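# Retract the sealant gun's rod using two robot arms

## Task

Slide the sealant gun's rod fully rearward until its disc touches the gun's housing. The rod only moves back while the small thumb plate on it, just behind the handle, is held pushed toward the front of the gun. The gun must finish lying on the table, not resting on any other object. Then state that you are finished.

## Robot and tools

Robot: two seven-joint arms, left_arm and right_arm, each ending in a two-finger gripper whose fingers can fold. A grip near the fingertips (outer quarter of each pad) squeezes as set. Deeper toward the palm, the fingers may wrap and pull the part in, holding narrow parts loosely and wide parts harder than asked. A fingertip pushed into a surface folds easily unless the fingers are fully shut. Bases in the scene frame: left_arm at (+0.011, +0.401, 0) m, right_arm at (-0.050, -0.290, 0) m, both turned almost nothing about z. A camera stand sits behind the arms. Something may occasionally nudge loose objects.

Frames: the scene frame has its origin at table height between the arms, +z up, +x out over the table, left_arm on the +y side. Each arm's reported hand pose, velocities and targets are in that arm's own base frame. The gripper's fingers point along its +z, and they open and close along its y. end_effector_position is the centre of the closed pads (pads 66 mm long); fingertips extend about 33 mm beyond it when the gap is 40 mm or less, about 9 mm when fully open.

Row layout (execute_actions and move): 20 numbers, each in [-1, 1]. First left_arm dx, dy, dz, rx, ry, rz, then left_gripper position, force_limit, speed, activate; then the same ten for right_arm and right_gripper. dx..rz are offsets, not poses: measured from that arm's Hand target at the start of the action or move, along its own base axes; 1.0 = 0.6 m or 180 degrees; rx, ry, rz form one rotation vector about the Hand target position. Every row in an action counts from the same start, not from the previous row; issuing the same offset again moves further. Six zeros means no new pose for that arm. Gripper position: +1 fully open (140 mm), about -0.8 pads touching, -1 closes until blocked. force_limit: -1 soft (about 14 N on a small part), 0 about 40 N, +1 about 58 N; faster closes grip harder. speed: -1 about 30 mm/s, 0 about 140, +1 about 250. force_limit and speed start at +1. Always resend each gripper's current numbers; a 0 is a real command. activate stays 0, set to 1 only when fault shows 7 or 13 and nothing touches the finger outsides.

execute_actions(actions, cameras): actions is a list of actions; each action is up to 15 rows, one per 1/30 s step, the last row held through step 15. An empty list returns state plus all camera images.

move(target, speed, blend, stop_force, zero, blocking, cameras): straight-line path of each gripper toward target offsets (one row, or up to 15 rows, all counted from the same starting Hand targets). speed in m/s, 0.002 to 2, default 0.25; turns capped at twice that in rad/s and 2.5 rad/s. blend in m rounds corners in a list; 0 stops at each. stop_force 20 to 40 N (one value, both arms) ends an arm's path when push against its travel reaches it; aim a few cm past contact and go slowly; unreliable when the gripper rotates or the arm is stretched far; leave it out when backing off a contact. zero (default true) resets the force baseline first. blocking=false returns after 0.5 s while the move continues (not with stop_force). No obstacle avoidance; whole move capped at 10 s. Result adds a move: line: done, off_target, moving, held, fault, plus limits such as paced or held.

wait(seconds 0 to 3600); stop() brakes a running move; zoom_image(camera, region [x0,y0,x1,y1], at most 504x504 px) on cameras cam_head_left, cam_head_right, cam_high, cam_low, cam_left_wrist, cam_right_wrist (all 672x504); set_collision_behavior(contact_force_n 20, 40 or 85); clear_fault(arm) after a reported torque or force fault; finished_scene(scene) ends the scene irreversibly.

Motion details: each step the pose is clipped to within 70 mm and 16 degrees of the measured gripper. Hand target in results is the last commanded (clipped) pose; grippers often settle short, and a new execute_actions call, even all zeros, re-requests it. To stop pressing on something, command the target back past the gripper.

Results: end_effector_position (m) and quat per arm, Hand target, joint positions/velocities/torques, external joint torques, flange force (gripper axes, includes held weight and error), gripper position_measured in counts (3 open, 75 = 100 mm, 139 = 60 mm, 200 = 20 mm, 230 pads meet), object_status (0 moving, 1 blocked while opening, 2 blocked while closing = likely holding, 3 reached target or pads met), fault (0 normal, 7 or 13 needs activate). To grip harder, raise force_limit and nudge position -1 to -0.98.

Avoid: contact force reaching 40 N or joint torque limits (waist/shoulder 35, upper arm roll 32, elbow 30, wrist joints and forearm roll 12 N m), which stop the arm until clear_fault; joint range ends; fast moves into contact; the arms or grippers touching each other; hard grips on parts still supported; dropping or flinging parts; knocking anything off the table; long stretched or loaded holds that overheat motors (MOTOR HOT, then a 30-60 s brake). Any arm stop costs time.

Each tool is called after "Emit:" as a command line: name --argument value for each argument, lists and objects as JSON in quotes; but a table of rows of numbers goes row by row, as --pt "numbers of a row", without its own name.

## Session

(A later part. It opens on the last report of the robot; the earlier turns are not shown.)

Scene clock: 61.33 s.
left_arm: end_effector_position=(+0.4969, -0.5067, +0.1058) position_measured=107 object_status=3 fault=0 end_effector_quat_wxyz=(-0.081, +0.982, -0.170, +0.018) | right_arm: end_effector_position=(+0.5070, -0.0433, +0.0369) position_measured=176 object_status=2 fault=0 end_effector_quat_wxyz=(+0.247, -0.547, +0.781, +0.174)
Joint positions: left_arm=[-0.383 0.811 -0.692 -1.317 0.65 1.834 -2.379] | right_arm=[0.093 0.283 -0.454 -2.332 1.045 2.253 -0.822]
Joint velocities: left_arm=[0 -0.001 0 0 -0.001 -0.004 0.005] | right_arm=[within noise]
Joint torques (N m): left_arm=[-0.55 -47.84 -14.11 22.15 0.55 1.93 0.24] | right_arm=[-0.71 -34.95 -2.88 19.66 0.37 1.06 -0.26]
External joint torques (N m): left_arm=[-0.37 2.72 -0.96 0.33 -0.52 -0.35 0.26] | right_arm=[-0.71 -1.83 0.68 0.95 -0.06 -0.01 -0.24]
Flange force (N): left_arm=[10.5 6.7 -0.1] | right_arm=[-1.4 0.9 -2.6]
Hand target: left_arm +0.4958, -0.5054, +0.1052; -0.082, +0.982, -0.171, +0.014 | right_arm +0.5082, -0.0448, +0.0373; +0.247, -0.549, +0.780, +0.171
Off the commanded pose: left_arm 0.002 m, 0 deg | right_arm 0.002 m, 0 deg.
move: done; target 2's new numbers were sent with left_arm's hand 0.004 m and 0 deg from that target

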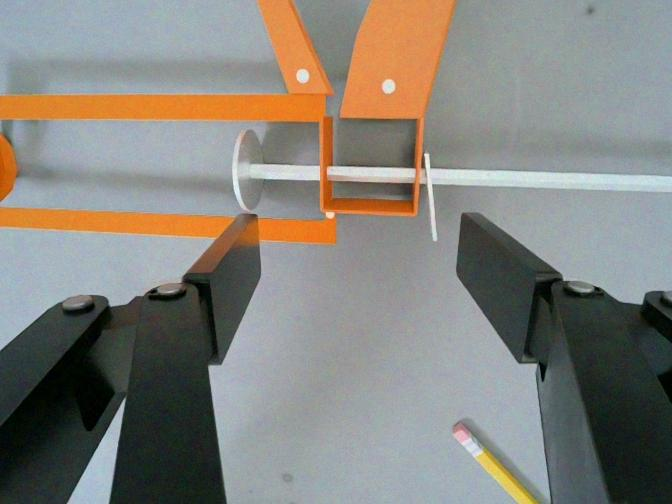

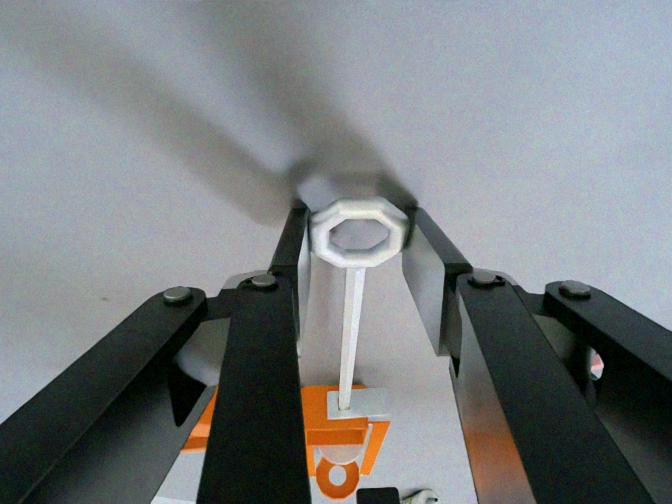

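Emit:
move --target '[-0.0297,-0.0778,0,0,0,0,-1,-1,0,0,0,0,0,0,0,0,-1,-0.1,-1,0]' --speed 0.15

Emit:
move --target '[0,0,-0.09,0,0,0,-1,-1,0,0,0,0,0,0,0,0,-1,-0.1,-1,0]' --speed 0.1 --cameras '["cam_left_wrist","cam_right_wrist"]'

Emit:
zoom_image --camera "cam_right_wrist" --region '[280, 300, 480, 500]'

Scene clock: 62.57 s.
left_arm: end_effector_position=(+0.4789, -0.5533, +0.1064) position_measured=233 object_status=3 fault=0 end_effector_quat_wxyz=(-0.080, +0.982, -0.173, +0.016) | right_arm: end_effector_position=(+0.5070, -0.0433, +0.0369) position_measured=176 object_status=2 fault=0 end_effector_quat_wxyz=(+0.247, -0.547, +0.781, +0.174)
Joint positions: left_arm=[-0.514 0.903 -0.666 -1.136 0.652 1.759 -2.392] | right_arm=[0.093 0.283 -0.454 -2.332 1.045 2.253 -0.822]
Joint velocities: left_arm=[0 0 0 0.002 -0.001 -0.004 -0.001] | right_arm=[within noise]
Joint torques (N m): left_arm=[-1.07 -50.6 -12.67 22.34 1.07 1.84 -0.24] | right_arm=[-0.74 -34.9 -2.89 19.7 0.36 1.07 -0.27]
External joint torques (N m): left_arm=[-0.89 2.77 -0.31 0.78 -0.04 -0.42 -0.22] | right_arm=[-0.78 -1.81 0.63 1.02 -0.06 0.01 -0.25]
Flange force (N): left_arm=[16.8 12.7 -1.3] | right_arm=[-1.2 0.6 -2.6]
Hand target: left_arm +0.4780, -0.5521, +0.1052; -0.082, +0.982, -0.171, +0.014 | right_arm +0.5082, -0.0448, +0.0373; +0.247, -0.549, +0.780, +0.171
Off the commanded pose: left_arm 0.002 m, 0 deg | right_arm 0.002 m, 0 deg.
move: done

Scene clock: 63.77 s.
left_arm: end_effector_position=(+0.4768, -0.5509, +0.0508) position_measured=233 object_status=3 fault=0 end_effector_quat_wxyz=(-0.082, +0.982, -0.172, +0.011) | right_arm: end_effector_position=(+0.5070, -0.0433, +0.0369) position_measured=176 object_status=2 fault=0 end_effector_quat_wxyz=(+0.247, -0.547, +0.781, +0.174)
Joint positions: left_arm=[-0.514 0.961 -0.641 -1.175 0.674 1.84 -2.416] | right_arm=[0.093 0.283 -0.454 -2.332 1.045 2.253 -0.822]
Joint velocities: left_arm=[0 0 0.001 0 0.001 0.005 -0.004] | right_arm=[within noise]
Joint torques (N m): left_arm=[-1.27 -52.12 -13.31 21.54 1.5 2.37 -0.15] | right_arm=[-0.73 -34.88 -2.79 19.61 0.36 1.05 -0.29]
External joint torques (N m): left_arm=[-1.21 1.9 -0.56 0.3 0.45 0.15 -0.13] | right_arm=[-0.77 -1.95 0.72 1.01 -0.06 0 -0.27]
Flange force (N): left_arm=[9.2 8.3 1.1] | right_arm=[-1.5 0.9 -2.8]
Hand target: left_arm +0.4780, -0.5521, +0.0512; -0.082, +0.982, -0.171, +0.014 | right_arm +0.5082, -0.0448, +0.0373; +0.247, -0.549, +0.780, +0.171
Off the commanded pose: left_arm 0.002 m, 0 deg | right_arm 0.002 m, 0 deg.
move: done

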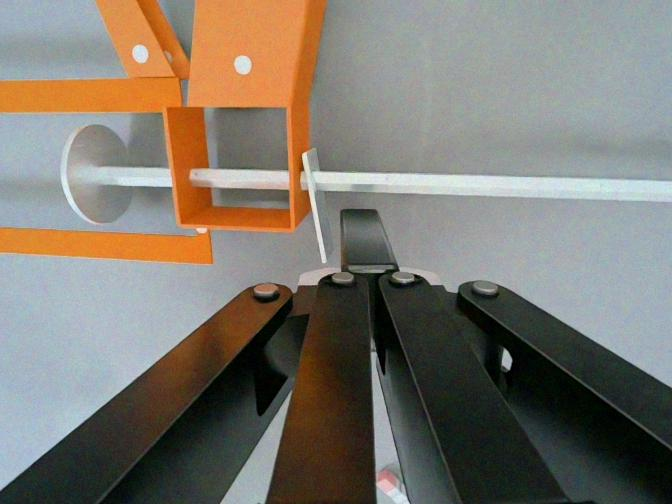

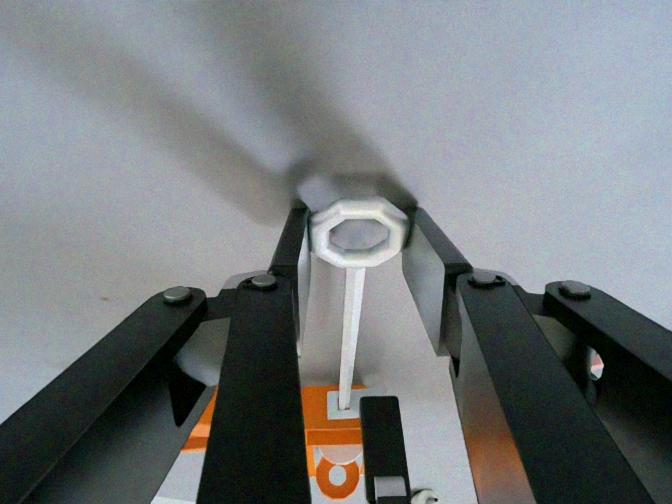

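Scaled by 2.520.

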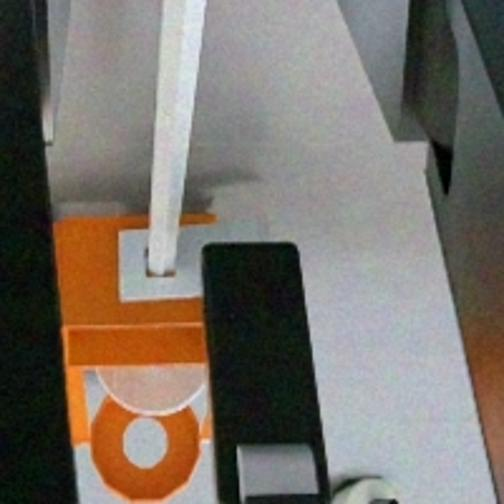

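Emit:
move --target '[0.0038,-0.0013,-0.0212,0,0,0,-1,-1,0,0,0,0,0,0,0,0,-1,-0.1,-1,0]' --speed 0.06

Emit:
move --target '[0.0141,0.0392,0,0,0,0,-1,-1,0,0,0,0,0,0,0,0,-1,-0.1,-1,0]' --speed 0.03 --stop_force 28 --cameras '["cam_left_wrist","cam_right_wrist"]'

Emit:
zoom_image --camera "cam_right_wrist" --region '[280, 300, 480, 500]'

Scene clock: 64.70 s.
left_arm: end_effector_position=(+0.4789, -0.5515, +0.0382) position_measured=233 object_status=3 fault=0 end_effector_quat_wxyz=(-0.082, +0.982, -0.172, +0.011) | right_arm: end_effector_position=(+0.5070, -0.0433, +0.0369) position_measured=176 object_status=2 fault=0 end_effector_quat_wxyz=(+0.247, -0.547, +0.781, +0.174)
Joint positions: left_arm=[-0.52 0.983 -0.632 -1.166 0.68 1.854 -2.417] | right_arm=[0.093 0.283 -0.454 -2.332 1.045 2.253 -0.822]
Joint velocities: left_arm=[-0.001 0.001 0.001 0.001 0 0.004 0.001] | right_arm=[within noise]
Joint torques (N m): left_arm=[-1.41 -52.19 -13.14 22.06 1.5 2.52 -0.19] | right_arm=[-0.73 -34.91 -2.86 19.65 0.35 1.07 -0.25]
External joint torques (N m): left_arm=[-1.55 2.1 -0.57 0.93 0.45 0.32 -0.18] | right_arm=[-0.83 -1.83 0.6 0.96 -0.07 0.02 -0.24]
Flange force (N): left_arm=[14.0 12.0 1.1] | right_arm=[-1.3 0.8 -2.8]
Hand target: left_arm +0.4803, -0.5529, +0.0385; -0.082, +0.982, -0.171, +0.014 | right_arm +0.5082, -0.0448, +0.0373; +0.247, -0.549, +0.780, +0.171
Off the commanded pose: left_arm 0.002 m, 0 deg | right_arm 0.002 m, 0 deg.
move: done

Scene clock: 66.33 s.
left_arm: end_effector_position=(+0.4799, -0.5395, +0.0383) position_measured=233 object_status=3 fault=0 end_effector_quat_wxyz=(-0.076, +0.982, -0.175, +0.013) | right_arm: end_effector_position=(+0.5070, -0.0380, +0.0371) position_measured=176 object_status=2 fault=0 end_effector_quat_wxyz=(+0.247, -0.550, +0.778, +0.177)
Joint positions: left_arm=[-0.473 0.935 -0.639 -1.262 0.675 1.908 -2.417] | right_arm=[0.098 0.283 -0.45 -2.332 1.045 2.25 -0.822]
Joint torques (N m): left_arm=[3.64 -52.53 -9.7 21.81 1.91 0.92 0.28] | right_arm=[-3.28 -34.18 -6.22 19.56 -0.27 2.06 -0.27]
External joint torques (N m): left_arm=[3.85 0.84 3.63 0.5 0.91 -1.37 0.3] | right_arm=[-3.29 -1.01 -2.7 0.89 -0.69 1.01 -0.26]
Flange force (N): left_arm=[5.8 -2.8 1.0] | right_arm=[3.6 -0.3 -6.3]
Hand target: left_arm +0.4887, -0.5294, +0.0385; -0.082, +0.982, -0.171, +0.014 | right_arm +0.5082, -0.0448, +0.0373; +0.247, -0.549, +0.780, +0.171
Off the commanded pose: left_arm 0.013 m, 1 deg | right_arm 0.007 m, 1 deg.
move: off_target (left_arm)

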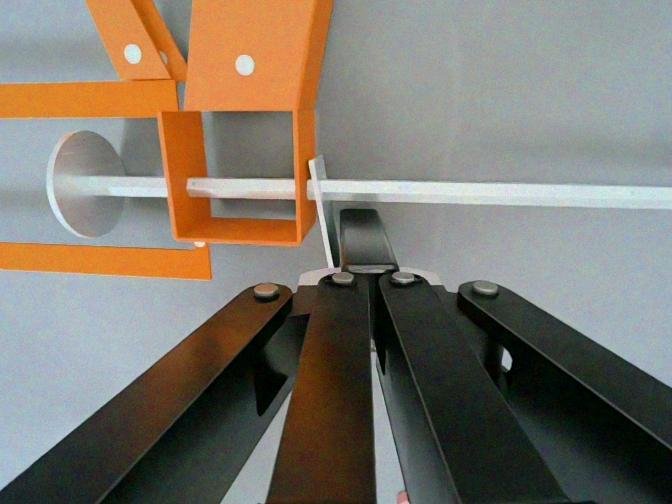

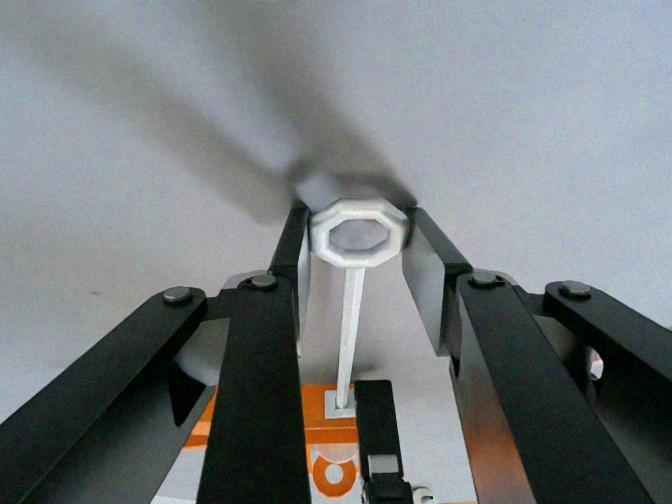

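Scaled by 2.520.

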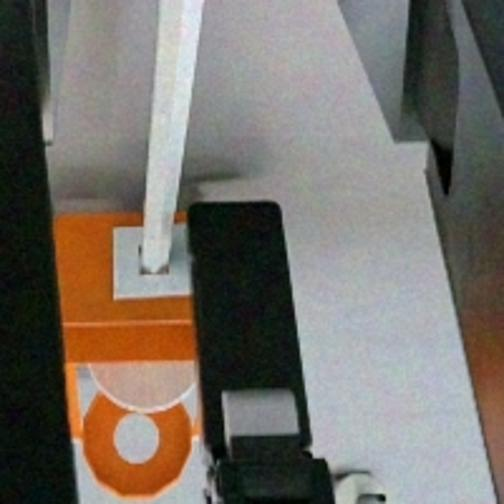

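Emit:
move --target '[0.0056,0.0157,0,0,0,0,-1,-1,0,0,0,0,0,0,0,0,-1,-0.1,-1,0]' --speed 0.02 --stop_force 30 --zero false --cameras '["cam_left_wrist","cam_right_wrist"]'

Emit:
zoom_image --camera "cam_right_wrist" --region '[280, 300, 480, 500]'

Scene clock: 69.20 s.
left_arm: end_effector_position=(+0.4808, -0.5346, +0.0391) position_measured=233 object_status=3 fault=0 end_effector_quat_wxyz=(-0.071, +0.982, -0.176, +0.013) | right_arm: end_effector_position=(+0.5071, -0.0337, +0.0376) position_measured=176 object_status=2 fault=0 end_effector_quat_wxyz=(+0.247, -0.551, +0.776, +0.180)
Joint positions: left_arm=[-0.457 0.914 -0.635 -1.298 0.662 1.932 -2.41] | right_arm=[0.103 0.283 -0.45 -2.331 1.048 2.245 -0.822]
Joint torques (N m): left_arm=[5.11 -52.4 -7.06 22.02 2.64 0.02 0.32] | right_arm=[-4.54 -33.88 -7.78 19.4 -0.69 2.69 -0.33]
External joint torques (N m): left_arm=[4.99 0.38 6.02 0.59 1.65 -2.28 0.33] | right_arm=[-4.51 -0.52 -4.21 0.55 -1.13 1.64 -0.31]
Flange force (N): left_arm=[7.2 -4.1 0.8] | right_arm=[5.8 0.1 -8.0]
Hand target: left_arm +0.4921, -0.5200, +0.0385; -0.082, +0.982, -0.171, +0.014 | right_arm +0.5082, -0.0448, +0.0373; +0.247, -0.549, +0.780, +0.171
Off the commanded pose: left_arm 0.019 m, 1 deg | right_arm 0.011 m, 1 deg.
move: off_target (left_arm)

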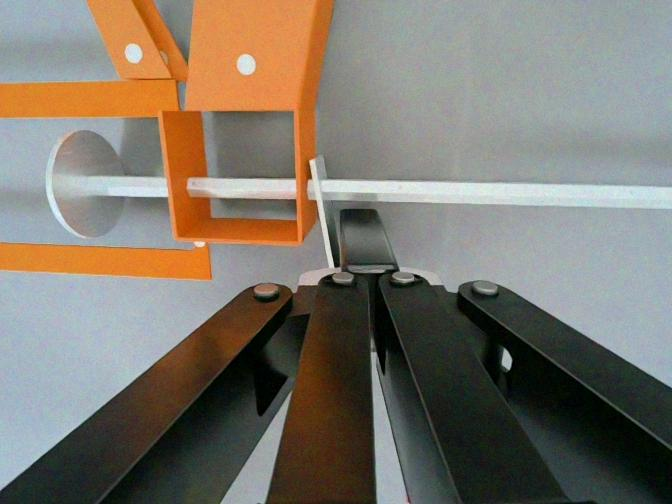

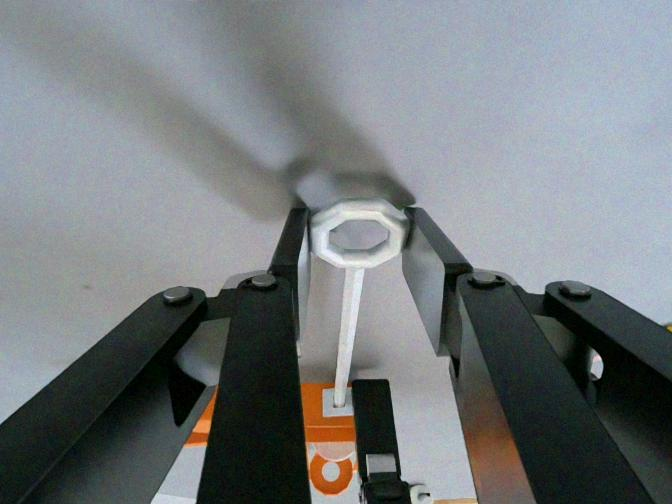

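Scaled by 2.520.

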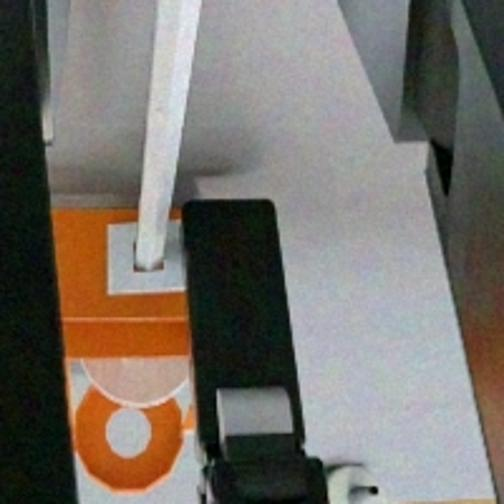

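Emit:
zoom_image --camera "cam_left_wrist" --region '[260, 130, 440, 310]'

Scaled by 2.800.

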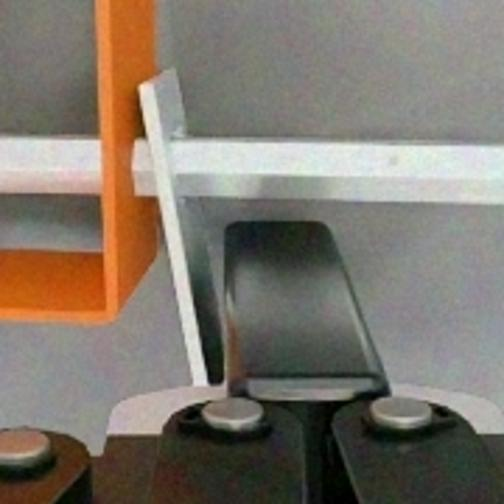

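Emit:
move --target '[0.0056,0.0157,0,0,0,0,-1,-1,0,0,0,0,0,0,0,0,-1,-0.1,-1,0]' --speed 0.02 --stop_force 30 --zero false --cameras '["cam_left_wrist","cam_right_wrist"]'

Emit:
zoom_image --camera "cam_left_wrist" --region '[260, 130, 440, 310]'

Scene clock: 72.10 s.
left_arm: end_effector_position=(+0.4853, -0.5243, +0.0395) position_measured=233 object_status=3 fault=0 end_effector_quat_wxyz=(-0.072, +0.982, -0.176, +0.014) | right_arm: end_effector_position=(+0.5072, -0.0331, +0.0380) position_measured=176 object_status=2 fault=0 end_effector_quat_wxyz=(+0.248, -0.551, +0.776, +0.180)
Joint positions: left_arm=[-0.437 0.893 -0.63 -1.331 0.658 1.946 -2.403] | right_arm=[0.104 0.283 -0.451 -2.331 1.049 2.243 -0.822]
Joint torques (N m): left_arm=[4.69 -51.29 -7.63 21.7 2.38 0.33 0.29] | right_arm=[-4.25 -34.08 -7.46 19.33 -0.8 2.61 -0.29]
External joint torques (N m): left_arm=[4.91 0.77 5.5 0.41 1.41 -1.96 0.31] | right_arm=[-4.28 -0.98 -3.95 0.64 -1.24 1.58 -0.27]
Flange force (N): left_arm=[6.3 -4.4 1.5] | right_arm=[4.6 0.9 -9.0]
Hand target: left_arm +0.4954, -0.5105, +0.0385; -0.082, +0.982, -0.171, +0.014 | right_arm +0.5082, -0.0448, +0.0373; +0.247, -0.549, +0.780, +0.171
Off the commanded pose: left_arm 0.017 m, 1 deg | right_arm 0.012 m, 1 deg.
move: off_target (left_arm)

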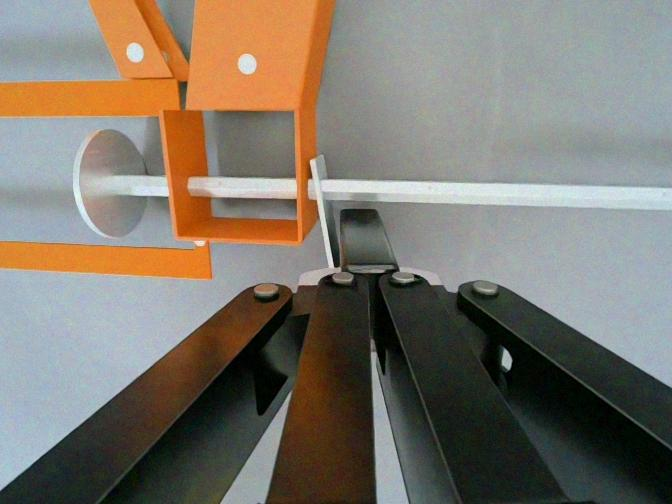

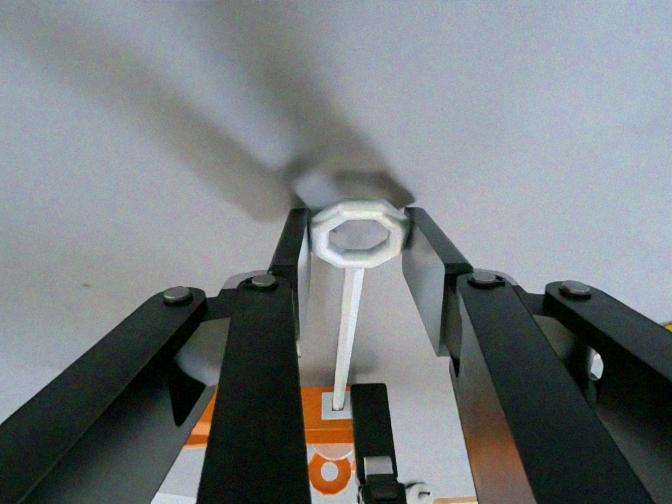

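Scaled by 2.800.

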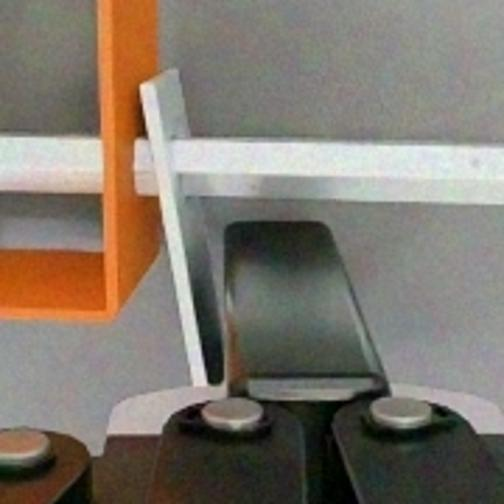

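Emit:
move --target '[0.0152,0.0423,0,0,0,0,-1,-1,0,0,0,0,0,0,0,0,-1,-0.1,-1,0]' --speed 0.02 --stop_force 30 --zero false --cameras '["cam_left_wrist","cam_right_wrist"]'

Emit:
zoom_image --camera "cam_left_wrist" --region '[60, 100, 360, 310]'

Scene clock: 74.77 s.
left_arm: end_effector_position=(+0.4951, -0.4989, +0.0400) position_measured=233 object_status=3 fault=0 end_effector_quat_wxyz=(-0.073, +0.982, -0.176, +0.015) | right_arm: end_effector_position=(+0.5072, -0.0334, +0.0380) position_measured=176 object_status=2 fault=0 end_effector_quat_wxyz=(+0.248, -0.551, +0.776, +0.180)
Joint positions: left_arm=[-0.382 0.848 -0.629 -1.412 0.652 1.983 -2.384] | right_arm=[0.104 0.283 -0.452 -2.331 1.049 2.243 -0.822]
Joint torques (N m): left_arm=[4.34 -49.56 -7.48 21.52 2.16 0.63 0.34] | right_arm=[-4.22 -33.6 -7.23 19.35 -0.86 2.57 -0.31]
External joint torques (N m): left_arm=[4.44 1.09 5.5 0.19 1.22 -1.66 0.36] | right_arm=[-4.23 -0.54 -3.71 0.66 -1.29 1.54 -0.3]
Flange force (N): left_arm=[6.1 -4.1 2.5] | right_arm=[5.2 -0.3 -7.9]
Hand target: left_arm +0.5046, -0.4852, +0.0385; -0.082, +0.982, -0.171, +0.014 | right_arm +0.5082, -0.0448, +0.0373; +0.247, -0.549, +0.780, +0.171
Off the commanded pose: left_arm 0.017 m, 1 deg | right_arm 0.011 m, 1 deg.
move: off_target (left_arm)

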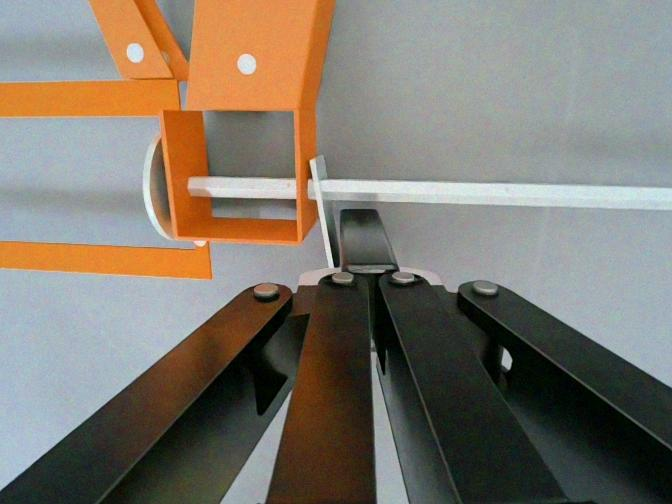

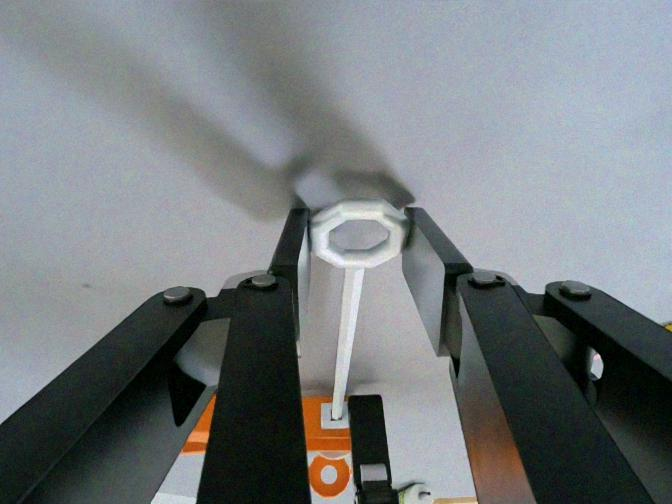

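Scaled by 1.680.

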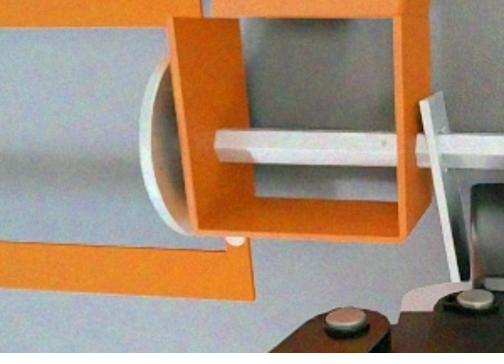

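Emit:
move --target '[0.0073,0.0204,0,0,0,0,-1,-1,0,0,0,0,0,0,0,0,-1,-0.1,-1,0]' --speed 0.02 --stop_force 30 --zero false --cameras '["cam_left_wrist"]'

Emit:
zoom_image --camera "cam_left_wrist" --region '[60, 100, 360, 310]'

Scene clock: 77.80 s.
left_arm: end_effector_position=(+0.4979, -0.4893, +0.0403) position_measured=233 object_status=3 fault=0 end_effector_quat_wxyz=(-0.071, +0.982, -0.177, +0.014) | right_arm: end_effector_position=(+0.5072, -0.0334, +0.0380) position_measured=176 object_status=2 fault=0 end_effector_quat_wxyz=(+0.248, -0.551, +0.776, +0.180)
Joint positions: left_arm=[-0.36 0.826 -0.626 -1.448 0.643 2.005 -2.372] | right_arm=[0.104 0.283 -0.452 -2.331 1.049 2.243 -0.822]
Joint torques (N m): left_arm=[5.79 -49.39 -5.61 21.89 2.7 0.22 0.33] | right_arm=[-4.21 -33.59 -7.3 19.31 -0.94 2.77 -0.32]
External joint torques (N m): left_arm=[5.83 0.61 7.19 0.53 1.77 -2.08 0.35] | right_arm=[-4.1 -0.5 -3.66 0.64 -1.38 1.73 -0.3]
Flange force (N): left_arm=[6.9 -6.1 2.6] | right_arm=[4.9 0.0 -7.8]
Hand target: left_arm +0.5089, -0.4729, +0.0385; -0.082, +0.982, -0.171, +0.014 | right_arm +0.5082, -0.0448, +0.0373; +0.247, -0.549, +0.780, +0.171
Off the commanded pose: left_arm 0.020 m, 1 deg | right_arm 0.011 m, 1 deg.
move: off_target (left_arm)

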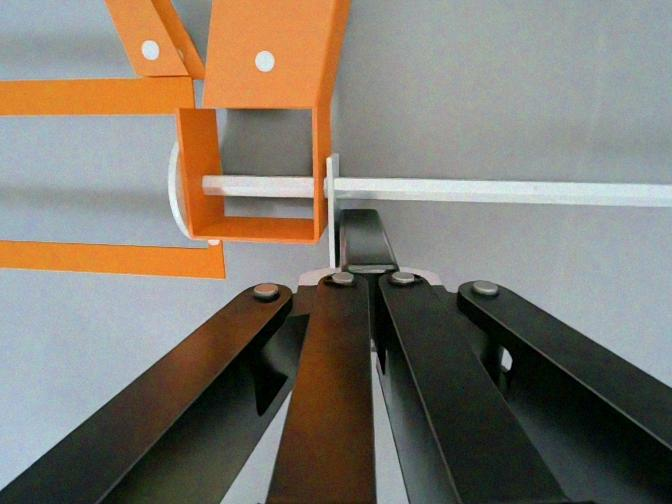

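Scaled by 1.680.

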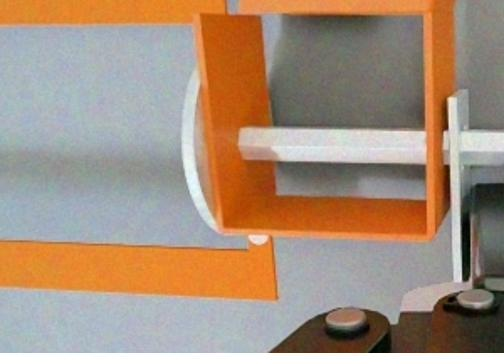

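Emit:
move --target '[0.0068,0.0188,0,0,0,0,-1,-1,0,0,0,0,0,0,0,0,-1,-0.1,-1,0]' --speed 0.02 --stop_force 30 --zero false --cameras '["cam_left_wrist","cam_right_wrist"]'

Emit:
zoom_image --camera "cam_left_wrist" --region '[60, 100, 360, 310]'

Emit:
zoom_image --camera "cam_right_wrist" --region '[280, 350, 430, 500]'

Scene clock: 79.90 s.
left_arm: end_effector_position=(+0.4993, -0.4834, +0.0407) position_measured=233 object_status=3 fault=0 end_effector_quat_wxyz=(-0.067, +0.981, -0.180, +0.015) | right_arm: end_effector_position=(+0.5074, -0.0291, +0.0384) position_measured=176 object_status=2 fault=0 end_effector_quat_wxyz=(+0.248, -0.553, +0.774, +0.182)
Joint positions: left_arm=[-0.35 0.804 -0.615 -1.48 0.626 2.03 -2.355] | right_arm=[0.111 0.283 -0.452 -2.331 1.051 2.24 -0.822]
Joint velocities: left_arm=[-0.003 -0.002 0.005 0 -0.006 0.002 0.002] | right_arm=[within noise]
Joint torques (N m): left_arm=[7.53 -49.29 -3.28 21.97 3.19 -0.66 0.16] | right_arm=[-5.98 -33.4 -9.52 19.06 -1.12 3.29 -0.32]
External joint torques (N m): left_arm=[7.18 0.28 8.94 0.41 2.27 -2.98 0.18] | right_arm=[-6.09 -0.29 -6.09 0.37 -1.55 2.28 -0.3]
Flange force (N): left_arm=[6.7 -8.2 2.2] | right_arm=[8.2 0.6 -10.8]
Hand target: left_arm +0.5130, -0.4616, +0.0385; -0.082, +0.982, -0.171, +0.014 | right_arm +0.5082, -0.0448, +0.0373; +0.247, -0.549, +0.780, +0.171
Off the commanded pose: left_arm 0.026 m, 2 deg | right_arm 0.016 m, 2 deg.
move: off_target (left_arm)

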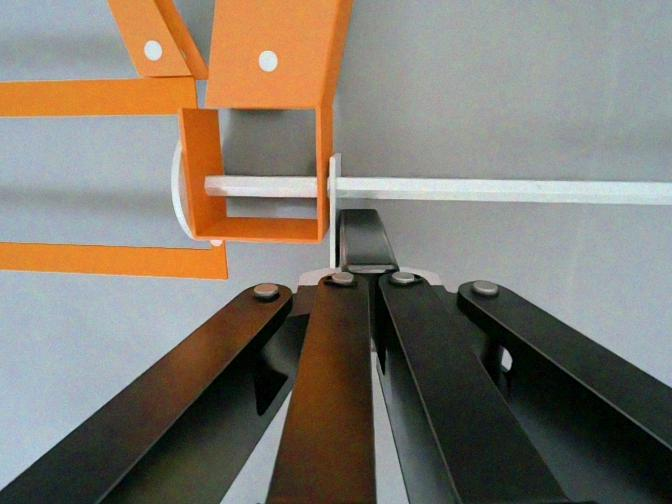

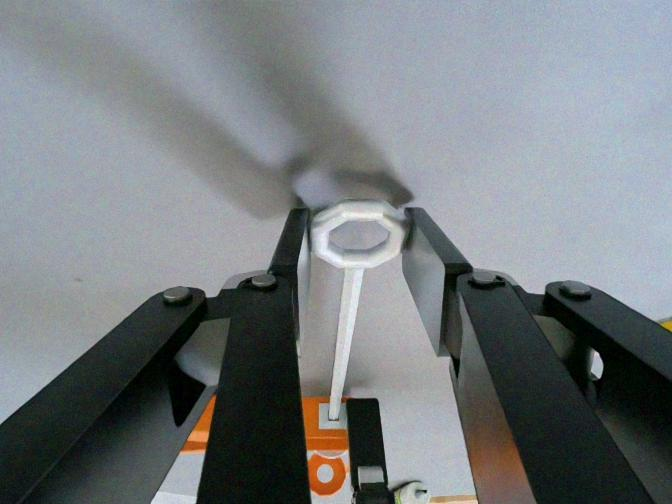

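Scaled by 1.680.

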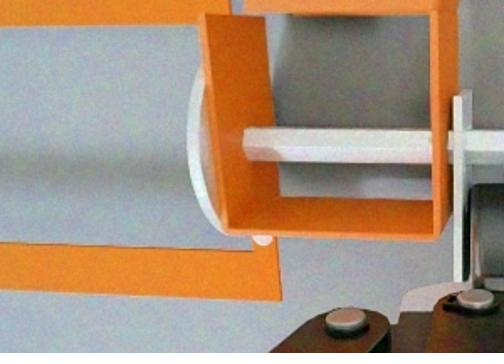

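Scaled by 3.360.

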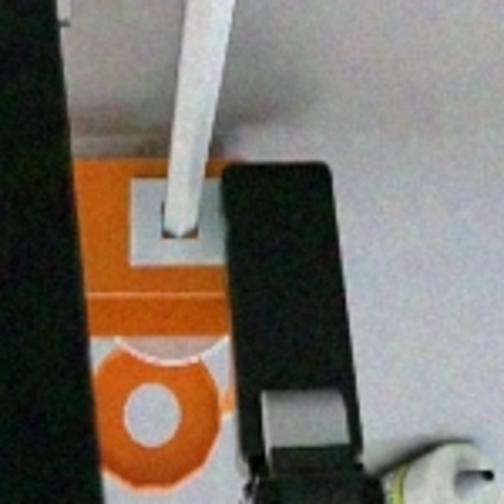

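Emit:
move --pt "-0.0338 -0.0942 0 0 0 0 -1 -1 0 0 0 0 0 0 0 0 -1 -0.1 -1 0" --pt "-0.0338 -0.0942 0.25 0 0 0 -1 -1 0 0 0 0 0 0 0 0 -1 -0.1 -1 0" --speed '[0.05,0.15]' --cameras '["cam_left_wrist","cam_right_wrist"]'

Emit:
zoom_image --camera "cam_left_wrist" --region '[0, 50, 350, 310]'

Scene clock: 83.60 s.
left_arm: end_effector_position=(+0.4949, -0.5179, +0.1891) position_measured=233 object_status=3 fault=0 end_effector_quat_wxyz=(-0.081, +0.982, -0.168, +0.017) | right_arm: end_effector_position=(+0.5077, -0.0392, +0.0383) position_measured=176 object_status=2 fault=0 end_effector_quat_wxyz=(+0.248, -0.548, +0.779, +0.176)
Joint positions: left_arm=[-0.481 0.753 -0.627 -1.147 0.552 1.671 -2.311] | right_arm=[0.108 0.283 -0.464 -2.331 1.051 2.246 -0.824]
Joint velocities: left_arm=[-0.001 -0.001 0.001 0 0.001 -0.003 0.007] | right_arm=[within noise]
Joint torques (N m): left_arm=[-0.89 -48.37 -11.18 23.35 0.97 1.86 0.17] | right_arm=[-1.8 -33.96 -4.47 19.8 0.44 1.7 -0.27]
External joint torques (N m): left_arm=[-0.98 2.64 -1.12 0.71 -0.23 -0.42 0.19] | right_arm=[-1.96 -1.05 -0.99 1.12 0.01 0.68 -0.25]
Flange force (N): left_arm=[16.6 11.0 -4.1] | right_arm=[1.8 -1.0 -2.5]
Hand target: left_arm +0.4927, -0.5182, +0.1885; -0.082, +0.982, -0.171, +0.014 | right_arm +0.5082, -0.0448, +0.0373; +0.247, -0.549, +0.780, +0.171
Off the commanded pose: left_arm 0.002 m, 0 deg | right_arm 0.006 m, 1 deg.
move: done

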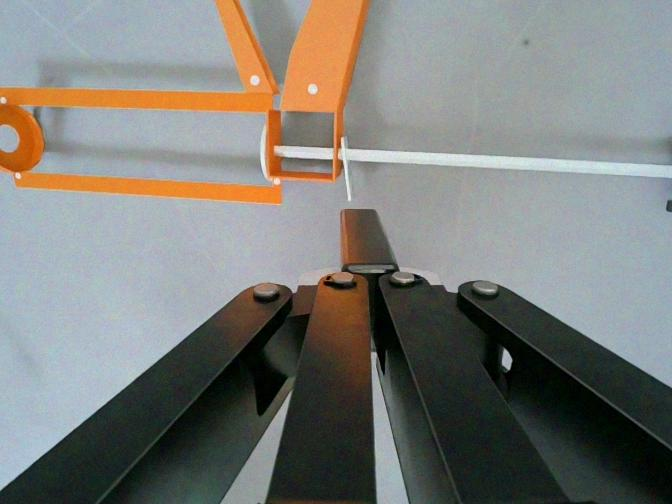

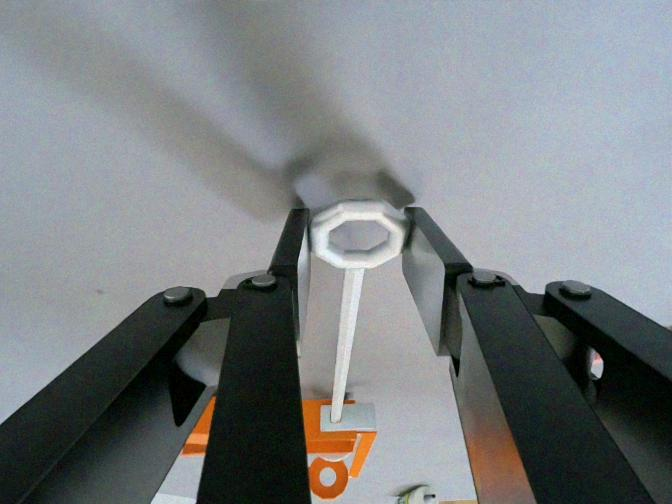

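Scaled by 1.440.

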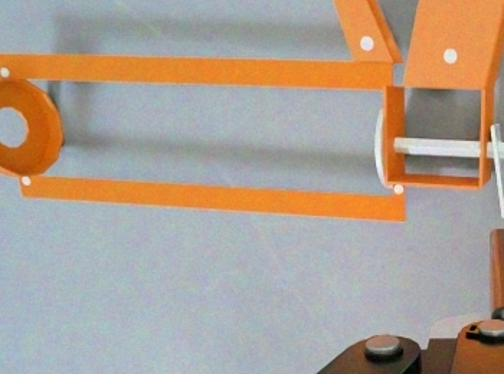

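Emit:
move --pt "0 0 0 0 0 0 -1 -1 0 0 0.0027 0.0075 -0.003 0 0 0 -1 -0.1 -1 0" --pt "0 0 0 0 0 0 -1 -1 0 0 0.0027 0.0075 -0.003 0 0 0 0.1 -0.1 -1 0" --pt "0 0 0 0 0 0 -1 -1 0 0 -0.03 -0.1 0.16 0 0 0 0.1 -0.1 -1 0" --speed '[0.03,0.03,0.1]' --cameras '["all"]'

Emit:
zoom_image --camera "cam_left_wrist" --region '[150, 50, 400, 250]'

Emit:
zoom_image --camera "cam_low" --region '[290, 220, 530, 280]'

Emit:
zoom_image --camera "cam_right_wrist" --region '[260, 200, 420, 400]'

Scene clock: 87.97 s.
left_arm: end_effector_position=(+0.4947, -0.5178, +0.1891) position_measured=233 object_status=3 fault=0 end_effector_quat_wxyz=(-0.081, +0.982, -0.169, +0.017) | right_arm: end_effector_position=(+0.4909, -0.1046, +0.1327) position_measured=117 object_status=3 fault=0 end_effector_quat_wxyz=(+0.249, -0.550, +0.779, +0.170)
Joint positions: left_arm=[-0.481 0.754 -0.627 -1.147 0.552 1.671 -2.309] | right_arm=[0.066 0.086 -0.586 -2.298 0.775 2.097 -0.676]
Joint velocities: left_arm=[within noise] | right_arm=[0 -0.001 0.001 0 0 -0.001 0.005]
Joint torques (N m): left_arm=[-0.91 -48.32 -11.14 23.34 1.02 1.92 0.23] | right_arm=[-0.63 -29.39 -0.63 22.7 0.37 0.8 0.23]
External joint torques (N m): left_arm=[-1.05 2.81 -1.08 0.62 -0.19 -0.36 0.25] | right_arm=[-0.66 -1.36 0.71 1.06 -0.45 -0.44 0.25]
Flange force (N): left_arm=[16.8 11.2 -3.8] | right_arm=[-2.4 0.2 -4.5]
Hand target: left_arm +0.4927, -0.5182, +0.1885; -0.082, +0.982, -0.171, +0.014 | right_arm +0.4902, -0.1048, +0.1333; +0.247, -0.549, +0.780, +0.171
Off the commanded pose: left_arm 0.002 m, 0 deg | right_arm 0.001 m, 0 deg.
move: done

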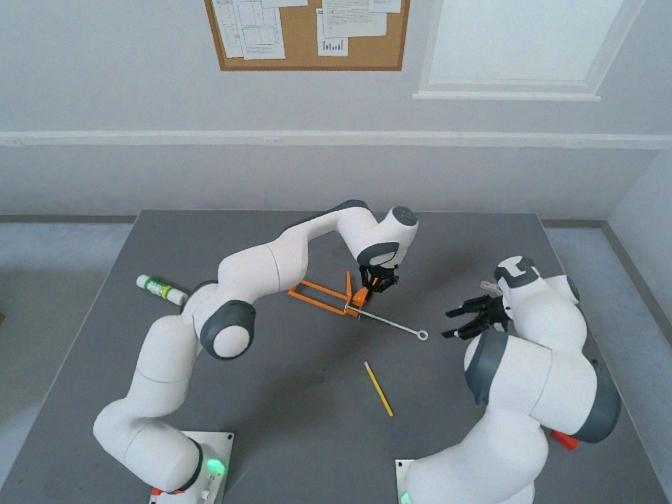

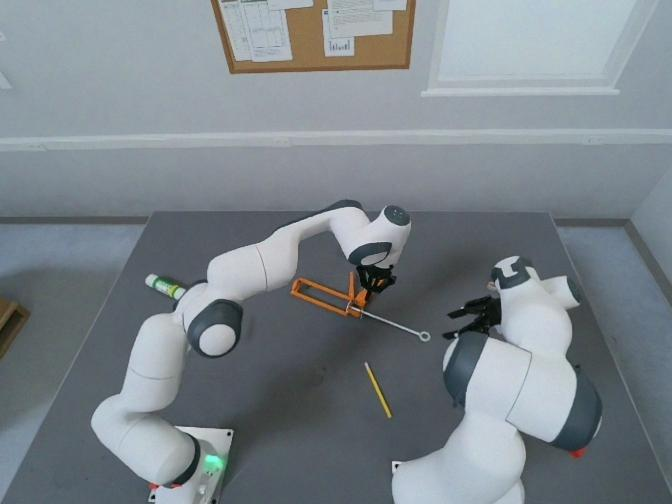

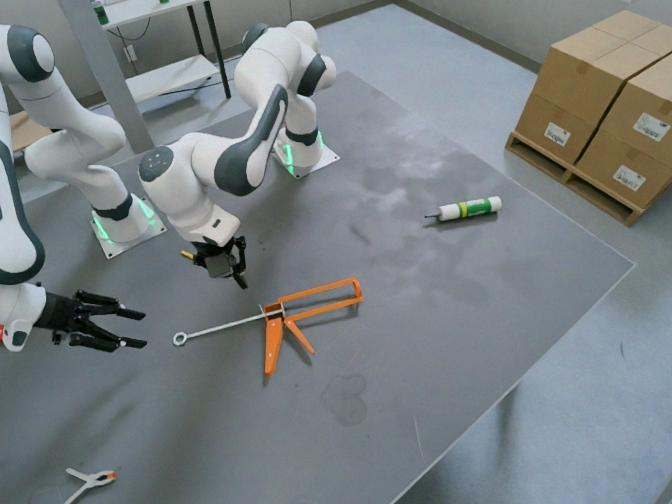

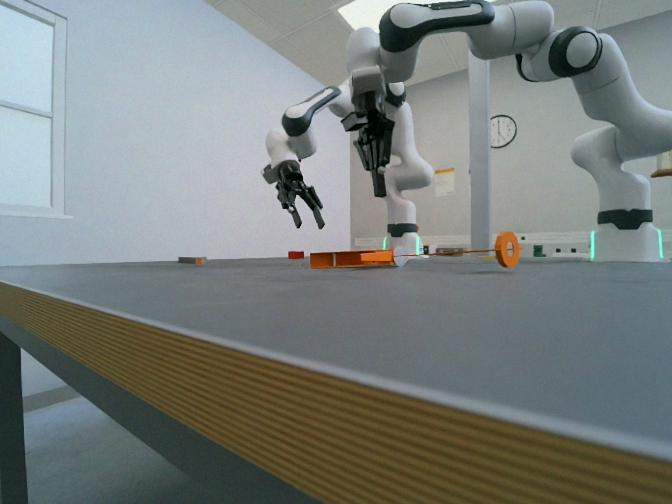

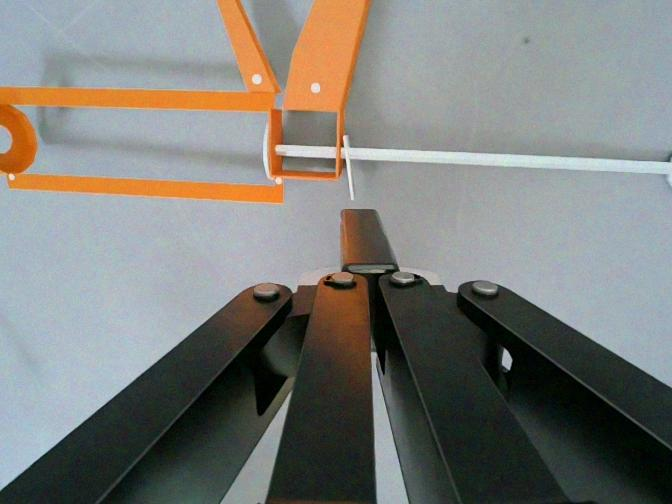

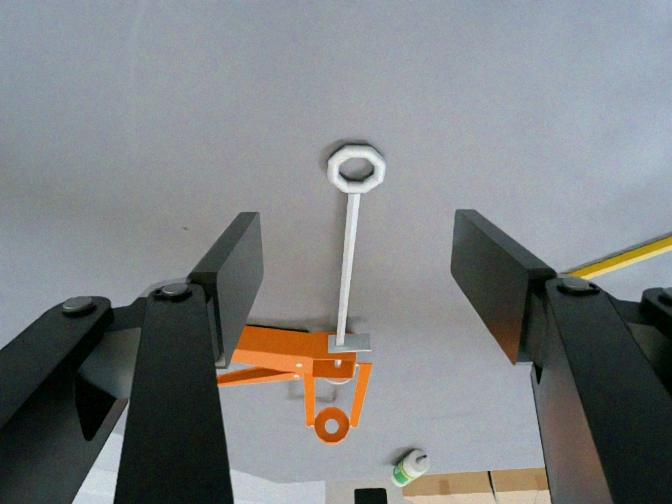

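Scaled by 2.016.

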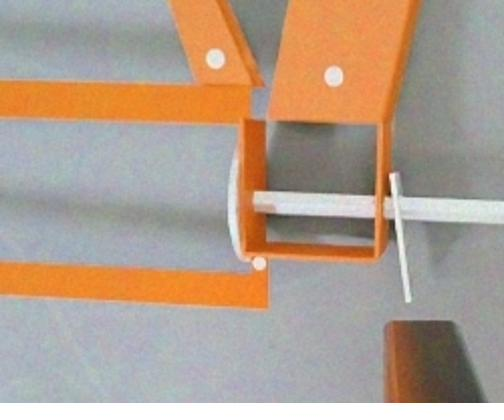

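Scaled by 2.100.

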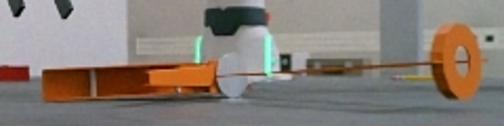

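Scaled by 2.520.

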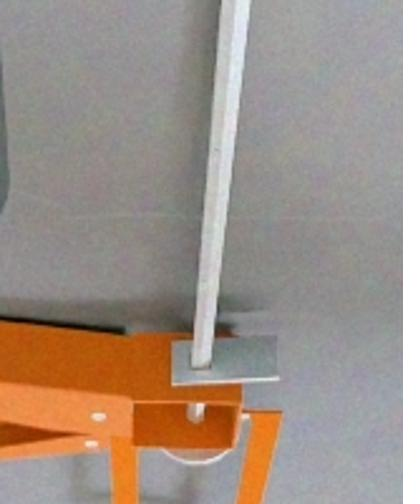

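Emit:
move --target '[0.057,0.157,-0.05,-0.0496,0.018,0,-1,-1,0,0,0,0,0,0,0,0,0.1,-0.1,-1,0]' --cameras '["cam_left_wrist"]'

Emit:
zoom_image --camera "cam_left_wrist" --region '[250, 60, 450, 220]'

Scene clock: 89.87 s.
left_arm: end_effector_position=(+0.5265, -0.4237, +0.1594) position_measured=233 object_status=3 fault=0 end_effector_quat_wxyz=(-0.001, +0.986, -0.168, -0.001) | right_arm: end_effector_position=(+0.4908, -0.1046, +0.1327) position_measured=117 object_status=3 fault=0 end_effector_quat_wxyz=(+0.248, -0.549, +0.780, +0.170)
Joint positions: left_arm=[-0.056 0.574 -0.772 -1.594 0.428 1.989 -2.158] | right_arm=[0.066 0.086 -0.586 -2.298 0.775 2.097 -0.674]
Joint velocities: left_arm=[0 -0.001 0 -0.001 0 0.001 0.006] | right_arm=[within noise]
Joint torques (N m): left_arm=[-0.6 -39.57 -12.86 22.74 0.96 2.89 0.25] | right_arm=[-0.67 -29.37 -0.63 22.72 0.36 0.78 0.19]
External joint torques (N m): left_arm=[-0.6 2.63 -0.97 -0.14 0.11 0.27 0.25] | right_arm=[-0.69 -1.14 0.73 0.9 -0.47 -0.47 0.2]
Flange force (N): left_arm=[7.0 3.4 2.8] | right_arm=[-1.9 0.0 -4.1]
Hand target: left_arm +0.5269, -0.4240, +0.1585; +0.000, +0.985, -0.172, +0.000 | right_arm +0.4902, -0.1048, +0.1333; +0.247, -0.549, +0.780, +0.171
Off the commanded pose: left_arm 0.001 m, 0 deg | right_arm 0.001 m, 0 deg.
move: done

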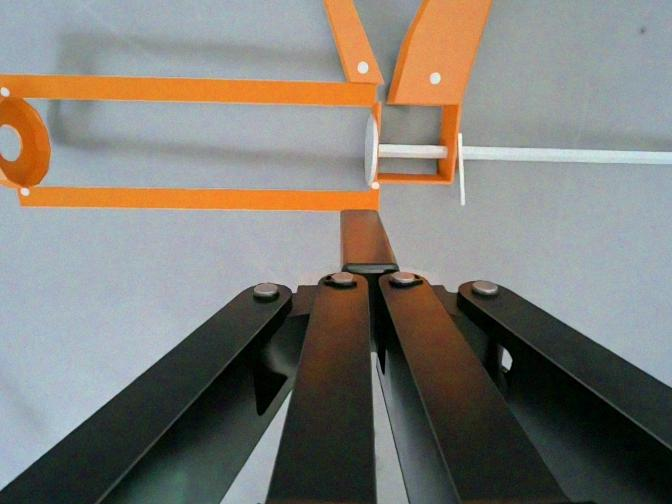

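Scaled by 2.520.

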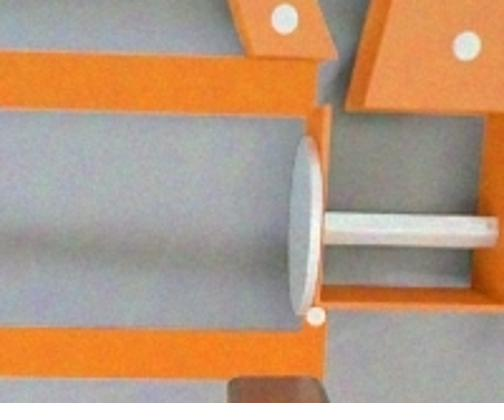

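Emit:
finished_scene --scene 1

The scene is finished: the task was done.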